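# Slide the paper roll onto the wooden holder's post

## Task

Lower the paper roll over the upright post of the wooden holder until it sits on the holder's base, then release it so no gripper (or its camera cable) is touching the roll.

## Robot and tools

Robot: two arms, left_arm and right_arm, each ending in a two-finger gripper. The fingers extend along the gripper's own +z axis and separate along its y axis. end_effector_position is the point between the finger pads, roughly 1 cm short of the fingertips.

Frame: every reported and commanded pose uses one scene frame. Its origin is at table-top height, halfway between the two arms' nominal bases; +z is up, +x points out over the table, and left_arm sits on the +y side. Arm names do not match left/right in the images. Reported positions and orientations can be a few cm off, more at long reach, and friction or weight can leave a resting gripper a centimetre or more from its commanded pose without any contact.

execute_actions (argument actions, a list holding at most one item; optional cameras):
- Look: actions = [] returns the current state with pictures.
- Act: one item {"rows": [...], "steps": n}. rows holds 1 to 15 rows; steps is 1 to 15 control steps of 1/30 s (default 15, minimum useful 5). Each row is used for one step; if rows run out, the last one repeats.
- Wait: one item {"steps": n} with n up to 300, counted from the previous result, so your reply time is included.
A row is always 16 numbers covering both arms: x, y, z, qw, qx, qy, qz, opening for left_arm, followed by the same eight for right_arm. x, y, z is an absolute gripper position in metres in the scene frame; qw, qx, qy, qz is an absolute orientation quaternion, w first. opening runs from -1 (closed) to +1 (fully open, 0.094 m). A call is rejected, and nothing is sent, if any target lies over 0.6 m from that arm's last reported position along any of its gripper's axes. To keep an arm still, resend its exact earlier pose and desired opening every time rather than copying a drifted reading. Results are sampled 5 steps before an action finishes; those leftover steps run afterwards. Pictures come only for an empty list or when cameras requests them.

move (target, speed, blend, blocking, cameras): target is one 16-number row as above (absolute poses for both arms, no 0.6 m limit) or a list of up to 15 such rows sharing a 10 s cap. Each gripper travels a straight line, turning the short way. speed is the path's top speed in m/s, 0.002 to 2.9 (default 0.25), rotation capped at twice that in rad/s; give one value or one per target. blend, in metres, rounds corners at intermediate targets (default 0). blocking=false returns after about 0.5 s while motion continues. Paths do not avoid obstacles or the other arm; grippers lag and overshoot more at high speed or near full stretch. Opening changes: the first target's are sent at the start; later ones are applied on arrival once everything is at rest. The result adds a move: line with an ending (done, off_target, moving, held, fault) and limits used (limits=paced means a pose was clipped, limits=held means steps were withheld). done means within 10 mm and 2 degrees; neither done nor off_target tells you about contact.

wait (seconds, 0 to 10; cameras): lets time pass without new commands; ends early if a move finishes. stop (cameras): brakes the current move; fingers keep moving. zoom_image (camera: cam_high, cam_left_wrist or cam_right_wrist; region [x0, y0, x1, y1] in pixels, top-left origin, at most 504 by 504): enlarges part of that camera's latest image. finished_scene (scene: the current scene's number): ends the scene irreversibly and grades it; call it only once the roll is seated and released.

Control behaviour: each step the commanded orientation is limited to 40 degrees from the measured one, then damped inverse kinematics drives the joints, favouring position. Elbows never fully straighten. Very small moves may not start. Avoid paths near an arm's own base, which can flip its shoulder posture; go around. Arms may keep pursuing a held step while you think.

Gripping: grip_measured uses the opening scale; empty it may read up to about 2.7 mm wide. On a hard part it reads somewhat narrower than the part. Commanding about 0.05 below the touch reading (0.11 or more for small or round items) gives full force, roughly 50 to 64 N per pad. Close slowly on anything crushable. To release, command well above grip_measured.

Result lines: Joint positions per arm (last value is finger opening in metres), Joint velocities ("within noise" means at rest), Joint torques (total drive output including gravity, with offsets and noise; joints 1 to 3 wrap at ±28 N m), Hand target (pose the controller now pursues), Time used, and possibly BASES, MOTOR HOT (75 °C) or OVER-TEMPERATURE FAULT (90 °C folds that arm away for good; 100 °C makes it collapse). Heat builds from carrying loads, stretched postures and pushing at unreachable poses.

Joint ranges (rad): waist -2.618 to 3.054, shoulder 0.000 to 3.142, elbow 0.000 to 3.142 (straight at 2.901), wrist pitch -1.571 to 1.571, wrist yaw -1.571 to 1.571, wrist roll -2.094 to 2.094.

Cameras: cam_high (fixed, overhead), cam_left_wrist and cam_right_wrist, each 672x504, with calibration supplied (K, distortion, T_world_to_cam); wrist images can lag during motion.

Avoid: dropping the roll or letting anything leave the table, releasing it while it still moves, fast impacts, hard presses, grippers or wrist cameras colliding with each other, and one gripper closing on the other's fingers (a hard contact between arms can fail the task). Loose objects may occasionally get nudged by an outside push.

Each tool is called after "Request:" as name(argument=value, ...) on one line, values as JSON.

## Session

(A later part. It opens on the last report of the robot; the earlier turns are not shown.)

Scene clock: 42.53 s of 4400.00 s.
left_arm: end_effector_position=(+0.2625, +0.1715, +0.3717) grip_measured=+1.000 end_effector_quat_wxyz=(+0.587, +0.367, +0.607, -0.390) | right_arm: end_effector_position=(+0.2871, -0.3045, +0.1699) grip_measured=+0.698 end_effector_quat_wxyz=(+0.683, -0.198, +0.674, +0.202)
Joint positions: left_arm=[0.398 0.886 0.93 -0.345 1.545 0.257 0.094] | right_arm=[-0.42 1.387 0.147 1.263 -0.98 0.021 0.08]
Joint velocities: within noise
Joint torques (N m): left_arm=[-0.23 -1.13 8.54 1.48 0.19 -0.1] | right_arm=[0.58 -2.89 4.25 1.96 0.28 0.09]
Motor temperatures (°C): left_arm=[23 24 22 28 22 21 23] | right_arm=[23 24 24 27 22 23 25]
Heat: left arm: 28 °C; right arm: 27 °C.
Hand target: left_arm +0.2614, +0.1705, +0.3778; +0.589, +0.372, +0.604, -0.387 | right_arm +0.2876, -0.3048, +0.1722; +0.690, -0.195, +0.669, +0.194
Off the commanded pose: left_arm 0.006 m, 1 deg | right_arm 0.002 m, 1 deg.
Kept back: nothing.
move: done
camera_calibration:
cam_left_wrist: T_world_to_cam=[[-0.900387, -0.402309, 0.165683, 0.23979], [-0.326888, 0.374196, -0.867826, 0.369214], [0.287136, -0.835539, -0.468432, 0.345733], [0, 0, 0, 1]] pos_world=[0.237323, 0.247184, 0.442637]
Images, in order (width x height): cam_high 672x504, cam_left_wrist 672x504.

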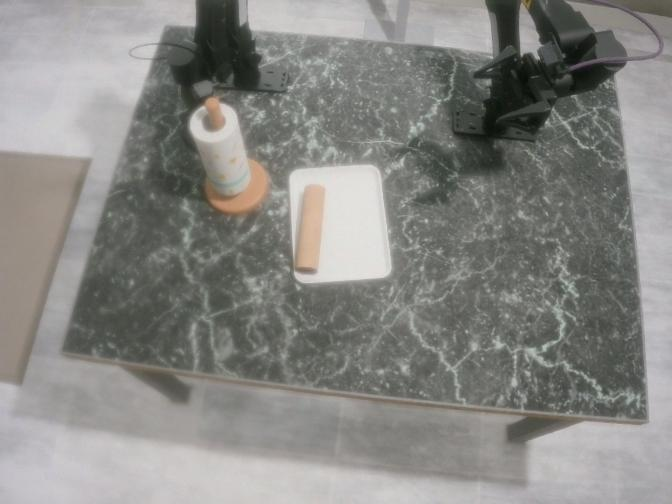

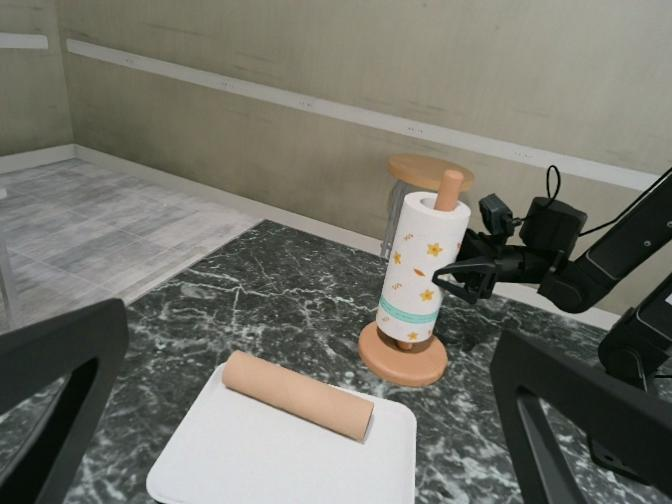

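Request:
move(target=[[0.2615, 0.1705, 0.378, 0.589, 0.372, 0.604, -0.387, 1.0, 0.2888, -0.3053, 0.150, 0.6906, -0.1950, 0.6687, 0.1946, 0.55], [0.2615, 0.1705, 0.378, 0.589, 0.372, 0.604, -0.387, 1.0, 0.2894, -0.3057, 0.132, 0.6906, -0.1950, 0.6687, 0.1946, 0.55]], speed=[0.08, 0.045], cameras=["cam_left_wrist"])

Scene clock: 43.83 s of 4400.00 s.
left_arm: end_effector_position=(+0.2625, +0.1715, +0.3717) grip_measured=+1.000 end_effector_quat_wxyz=(+0.587, +0.367, +0.607, -0.390) | right_arm: end_effector_position=(+0.2880, -0.3042, +0.1333) grip_measured=+0.696 end_effector_quat_wxyz=(+0.669, -0.198, +0.687, +0.205)
Joint positions: left_arm=[0.398 0.886 0.93 -0.345 1.545 0.257 0.094] | right_arm=[-0.42 1.641 0.117 1.485 -0.986 -0.016 0.08]
Joint velocities: within noise
Joint torques (N m): left_arm=[-0.24 -1.13 8.5 1.49 0.17 -0.09] | right_arm=[0.42 -0.84 2.69 2.39 0.27 -0.06]
Motor temperatures (°C): left_arm=[23 24 22 28 22 21 23] | right_arm=[23 24 24 27 22 23 25]
Heat: left arm: 28 °C; right arm: 27 °C.
Hand target: left_arm +0.2614, +0.1705, +0.3779; +0.589, +0.372, +0.604, -0.387 | right_arm +0.2892, -0.3056, +0.1324; +0.677, -0.200, +0.682, +0.192
Off the commanded pose: left_arm 0.006 m, 1 deg | right_arm 0.002 m, 4 deg.
joint sent to its limit (right arm) — joint 4 (wrist pitch), upper limit.
Kept back: nothing.
move: off_target (right_arm)
camera_calibration:
cam_left_wrist: T_world_to_cam=[[-0.900451, -0.402301, 0.165352, 0.239819], [-0.32661, 0.374325, -0.867875, 0.369143], [0.287252, -0.835484, -0.468457, 0.345649], [0, 0, 0, 1]] pos_world=[0.237223, 0.247084, 0.442637]
Images, in order (width x height): cam_left_wrist 672x504.

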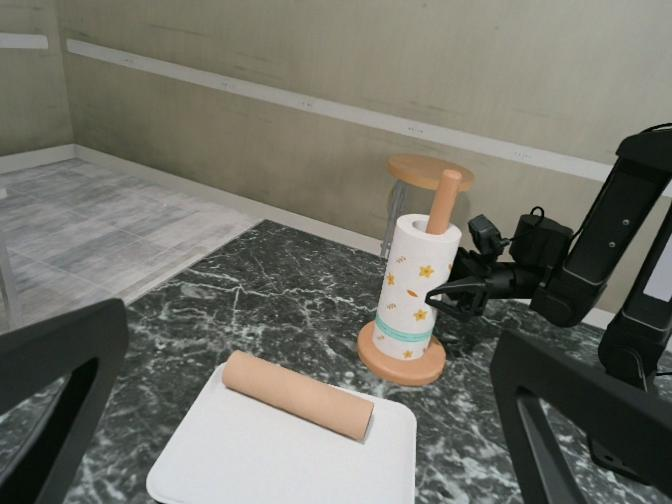

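Request:
zoom_image(camera="cam_left_wrist", region=[330, 160, 530, 400])

Scaled by 2.100 from the camera's 672x504 image, which has a finer 960x720 frame.

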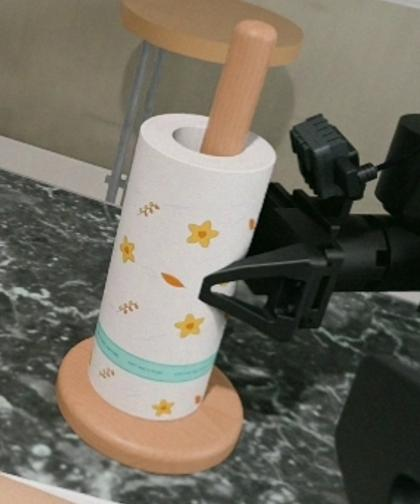

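Request:
move(target=[[0.2615, 0.1705, 0.378, 0.589, 0.372, 0.604, -0.387, 1.0, 0.2890, -0.3050, 0.118, 0.669, -0.198, 0.687, 0.205, 0.55]], speed=0.04, cameras=["cam_left_wrist", "cam_high"])

Request:
zoom_image(camera="cam_left_wrist", region=[330, 160, 530, 400])

Scene clock: 46.23 s of 4400.00 s.
left_arm: end_effector_position=(+0.2625, +0.1715, +0.3717) grip_measured=+1.000 end_effector_quat_wxyz=(+0.587, +0.367, +0.607, -0.390) | right_arm: end_effector_position=(+0.2906, -0.3020, +0.1302) grip_measured=+0.695 end_effector_quat_wxyz=(+0.664, -0.209, +0.685, +0.216)
Joint positions: left_arm=[0.398 0.886 0.93 -0.345 1.545 0.257 0.094] | right_arm=[-0.42 1.675 0.139 1.486 -1.018 -0.025 0.08]
Joint velocities: left_arm=[within noise] | right_arm=[-0.012 0.017 -0.017 -0.051 -0.007 -0.183 0]
Joint torques (N m): left_arm=[-0.23 -1.13 8.58 1.49 0.19 -0.1] | right_arm=[-0.13 1.11 1.1 2.37 0.33 -0.15]
Motor temperatures (°C): left_arm=[23 24 22 28 22 21 23] | right_arm=[23 24 24 28 22 23 25]
Heat: left arm: 28 °C; right arm: 28 °C.
Hand target: left_arm +0.2614, +0.1705, +0.3778; +0.589, +0.372, +0.604, -0.387 | right_arm +0.2885, -0.3048, +0.1187; +0.663, -0.200, +0.692, +0.204
Off the commanded pose: left_arm 0.006 m, 1 deg | right_arm 0.013 m, 2 deg.
joint sent to its limit (right arm) — joint 4 (wrist pitch), upper limit.
Kept back: nothing.
move: off_target (right_arm)
camera_calibration:
cam_left_wrist: T_world_to_cam=[[-0.900387, -0.402309, 0.165683, 0.23979], [-0.326888, 0.374196, -0.867826, 0.369214], [0.287136, -0.835539, -0.468432, 0.345733], [0, 0, 0, 1]] pos_world=[0.237323, 0.247184, 0.442637]
Images, in order (width x height): cam_high 672x504, cam_left_wrist 672x504.

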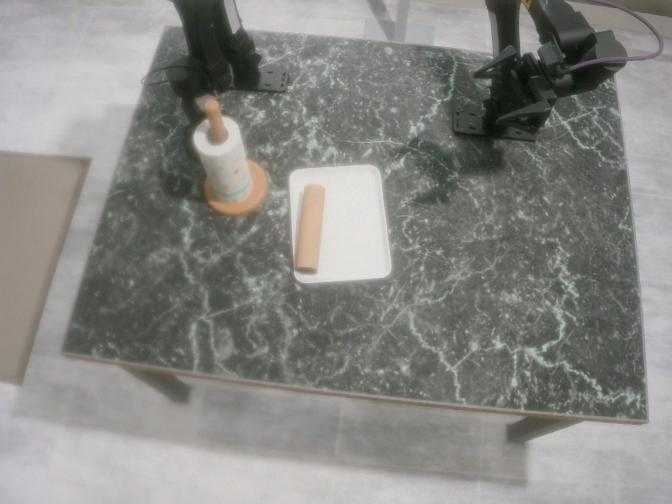

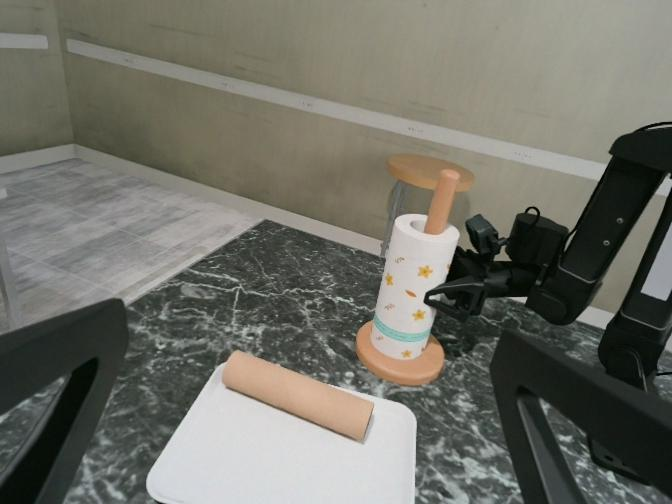

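Scaled by 2.100 from the camera's 672x504 image, which has a finer 960x720 frame.

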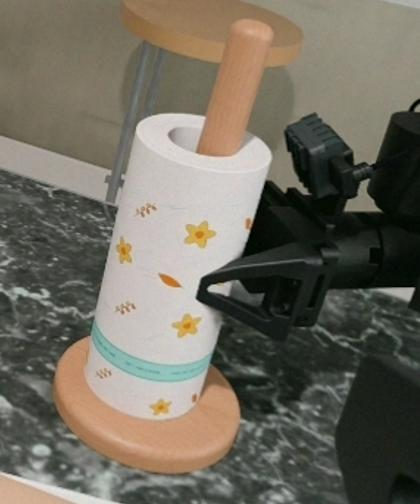

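Request:
move(target=[[0.2615, 0.1705, 0.378, 0.589, 0.372, 0.604, -0.387, 1.0, 0.2895, -0.3035, 0.128, 0.666, -0.206, 0.686, 0.210, 0.55], [0.2615, 0.1705, 0.378, 0.589, 0.372, 0.604, -0.387, 1.0, 0.2895, -0.3035, 0.129, 0.666, -0.206, 0.686, 0.210, 1.0], [0.2615, 0.1705, 0.378, 0.589, 0.372, 0.604, -0.387, 1.0, 0.272, -0.315, 0.145, 0.6906, -0.1950, 0.6687, 0.1946, 1.0], [0.2615, 0.1705, 0.378, 0.589, 0.372, 0.604, -0.387, 1.0, 0.216, -0.352, 0.172, 0.7031, -0.1331, 0.6850, 0.1367, 1.0]], speed=[0.06, 0.06, 0.1, 0.16], blend=[0, 0, 0.01, 0], cameras=["cam_left_wrist", "cam_high"])

Request:
zoom_image(camera="cam_left_wrist", region=[330, 160, 530, 400])

Scene clock: 51.30 s of 4400.00 s.
left_arm: end_effector_position=(+0.2625, +0.1715, +0.3717) grip_measured=+1.000 end_effector_quat_wxyz=(+0.587, +0.367, +0.607, -0.390) | right_arm: end_effector_position=(+0.2165, -0.3506, +0.1761) grip_measured=+0.998 end_effector_quat_wxyz=(+0.693, -0.146, +0.691, +0.141)
Joint positions: left_arm=[0.398 0.886 0.93 -0.344 1.545 0.257 0.094] | right_arm=[-0.868 0.792 0.006 0.789 -1.264 -0.004 0.094]
Joint velocities: within noise
Joint torques (N m): left_arm=[-0.24 -1.16 8.44 1.48 0.18 -0.11] | right_arm=[-0.18 -1.01 5.67 1.19 0.16 -0.05]
Motor temperatures (°C): left_arm=[23 24 23 28 22 21 23] | right_arm=[23 24 24 28 22 23 25]
Heat: left arm: 28 °C; right arm: 28 °C.
Hand target: left_arm +0.2614, +0.1705, +0.3778; +0.589, +0.372, +0.604, -0.387 | right_arm +0.2161, -0.3521, +0.1724; +0.692, -0.138, +0.695, +0.137
Off the commanded pose: left_arm 0.006 m, 1 deg | right_arm 0.004 m, 2 deg.
joint sent to its limit (right arm) — joint 3 (elbow), lower limit, where the elbow is as bent as it goes.
Kept back: nothing.
move: done
camera_calibration:
cam_left_wrist: T_world_to_cam=[[-0.900387, -0.402309, 0.165683, 0.23979], [-0.326888, 0.374196, -0.867826, 0.369214], [0.287136, -0.835539, -0.468432, 0.345733], [0, 0, 0, 1]] pos_world=[0.237323, 0.247184, 0.442637]
Images, in order (width x height): cam_high 672x504, cam_left_wrist 672x504.

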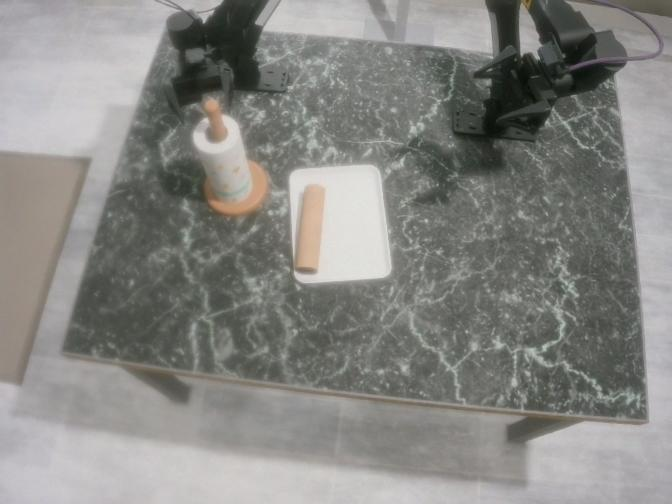

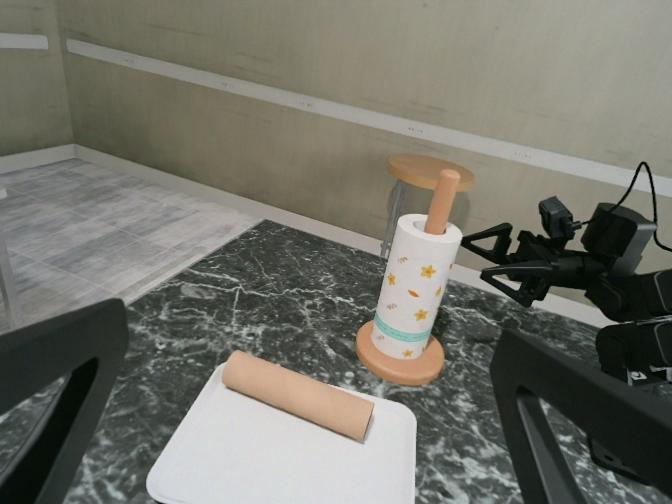

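Scaled by 2.100 from the camera's 672x504 image, which has a finer 960x720 frame.

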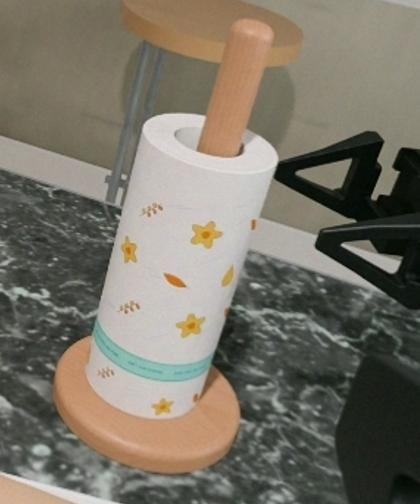

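Request:
finished_scene(scene=2)

The scene is finished: the task was done.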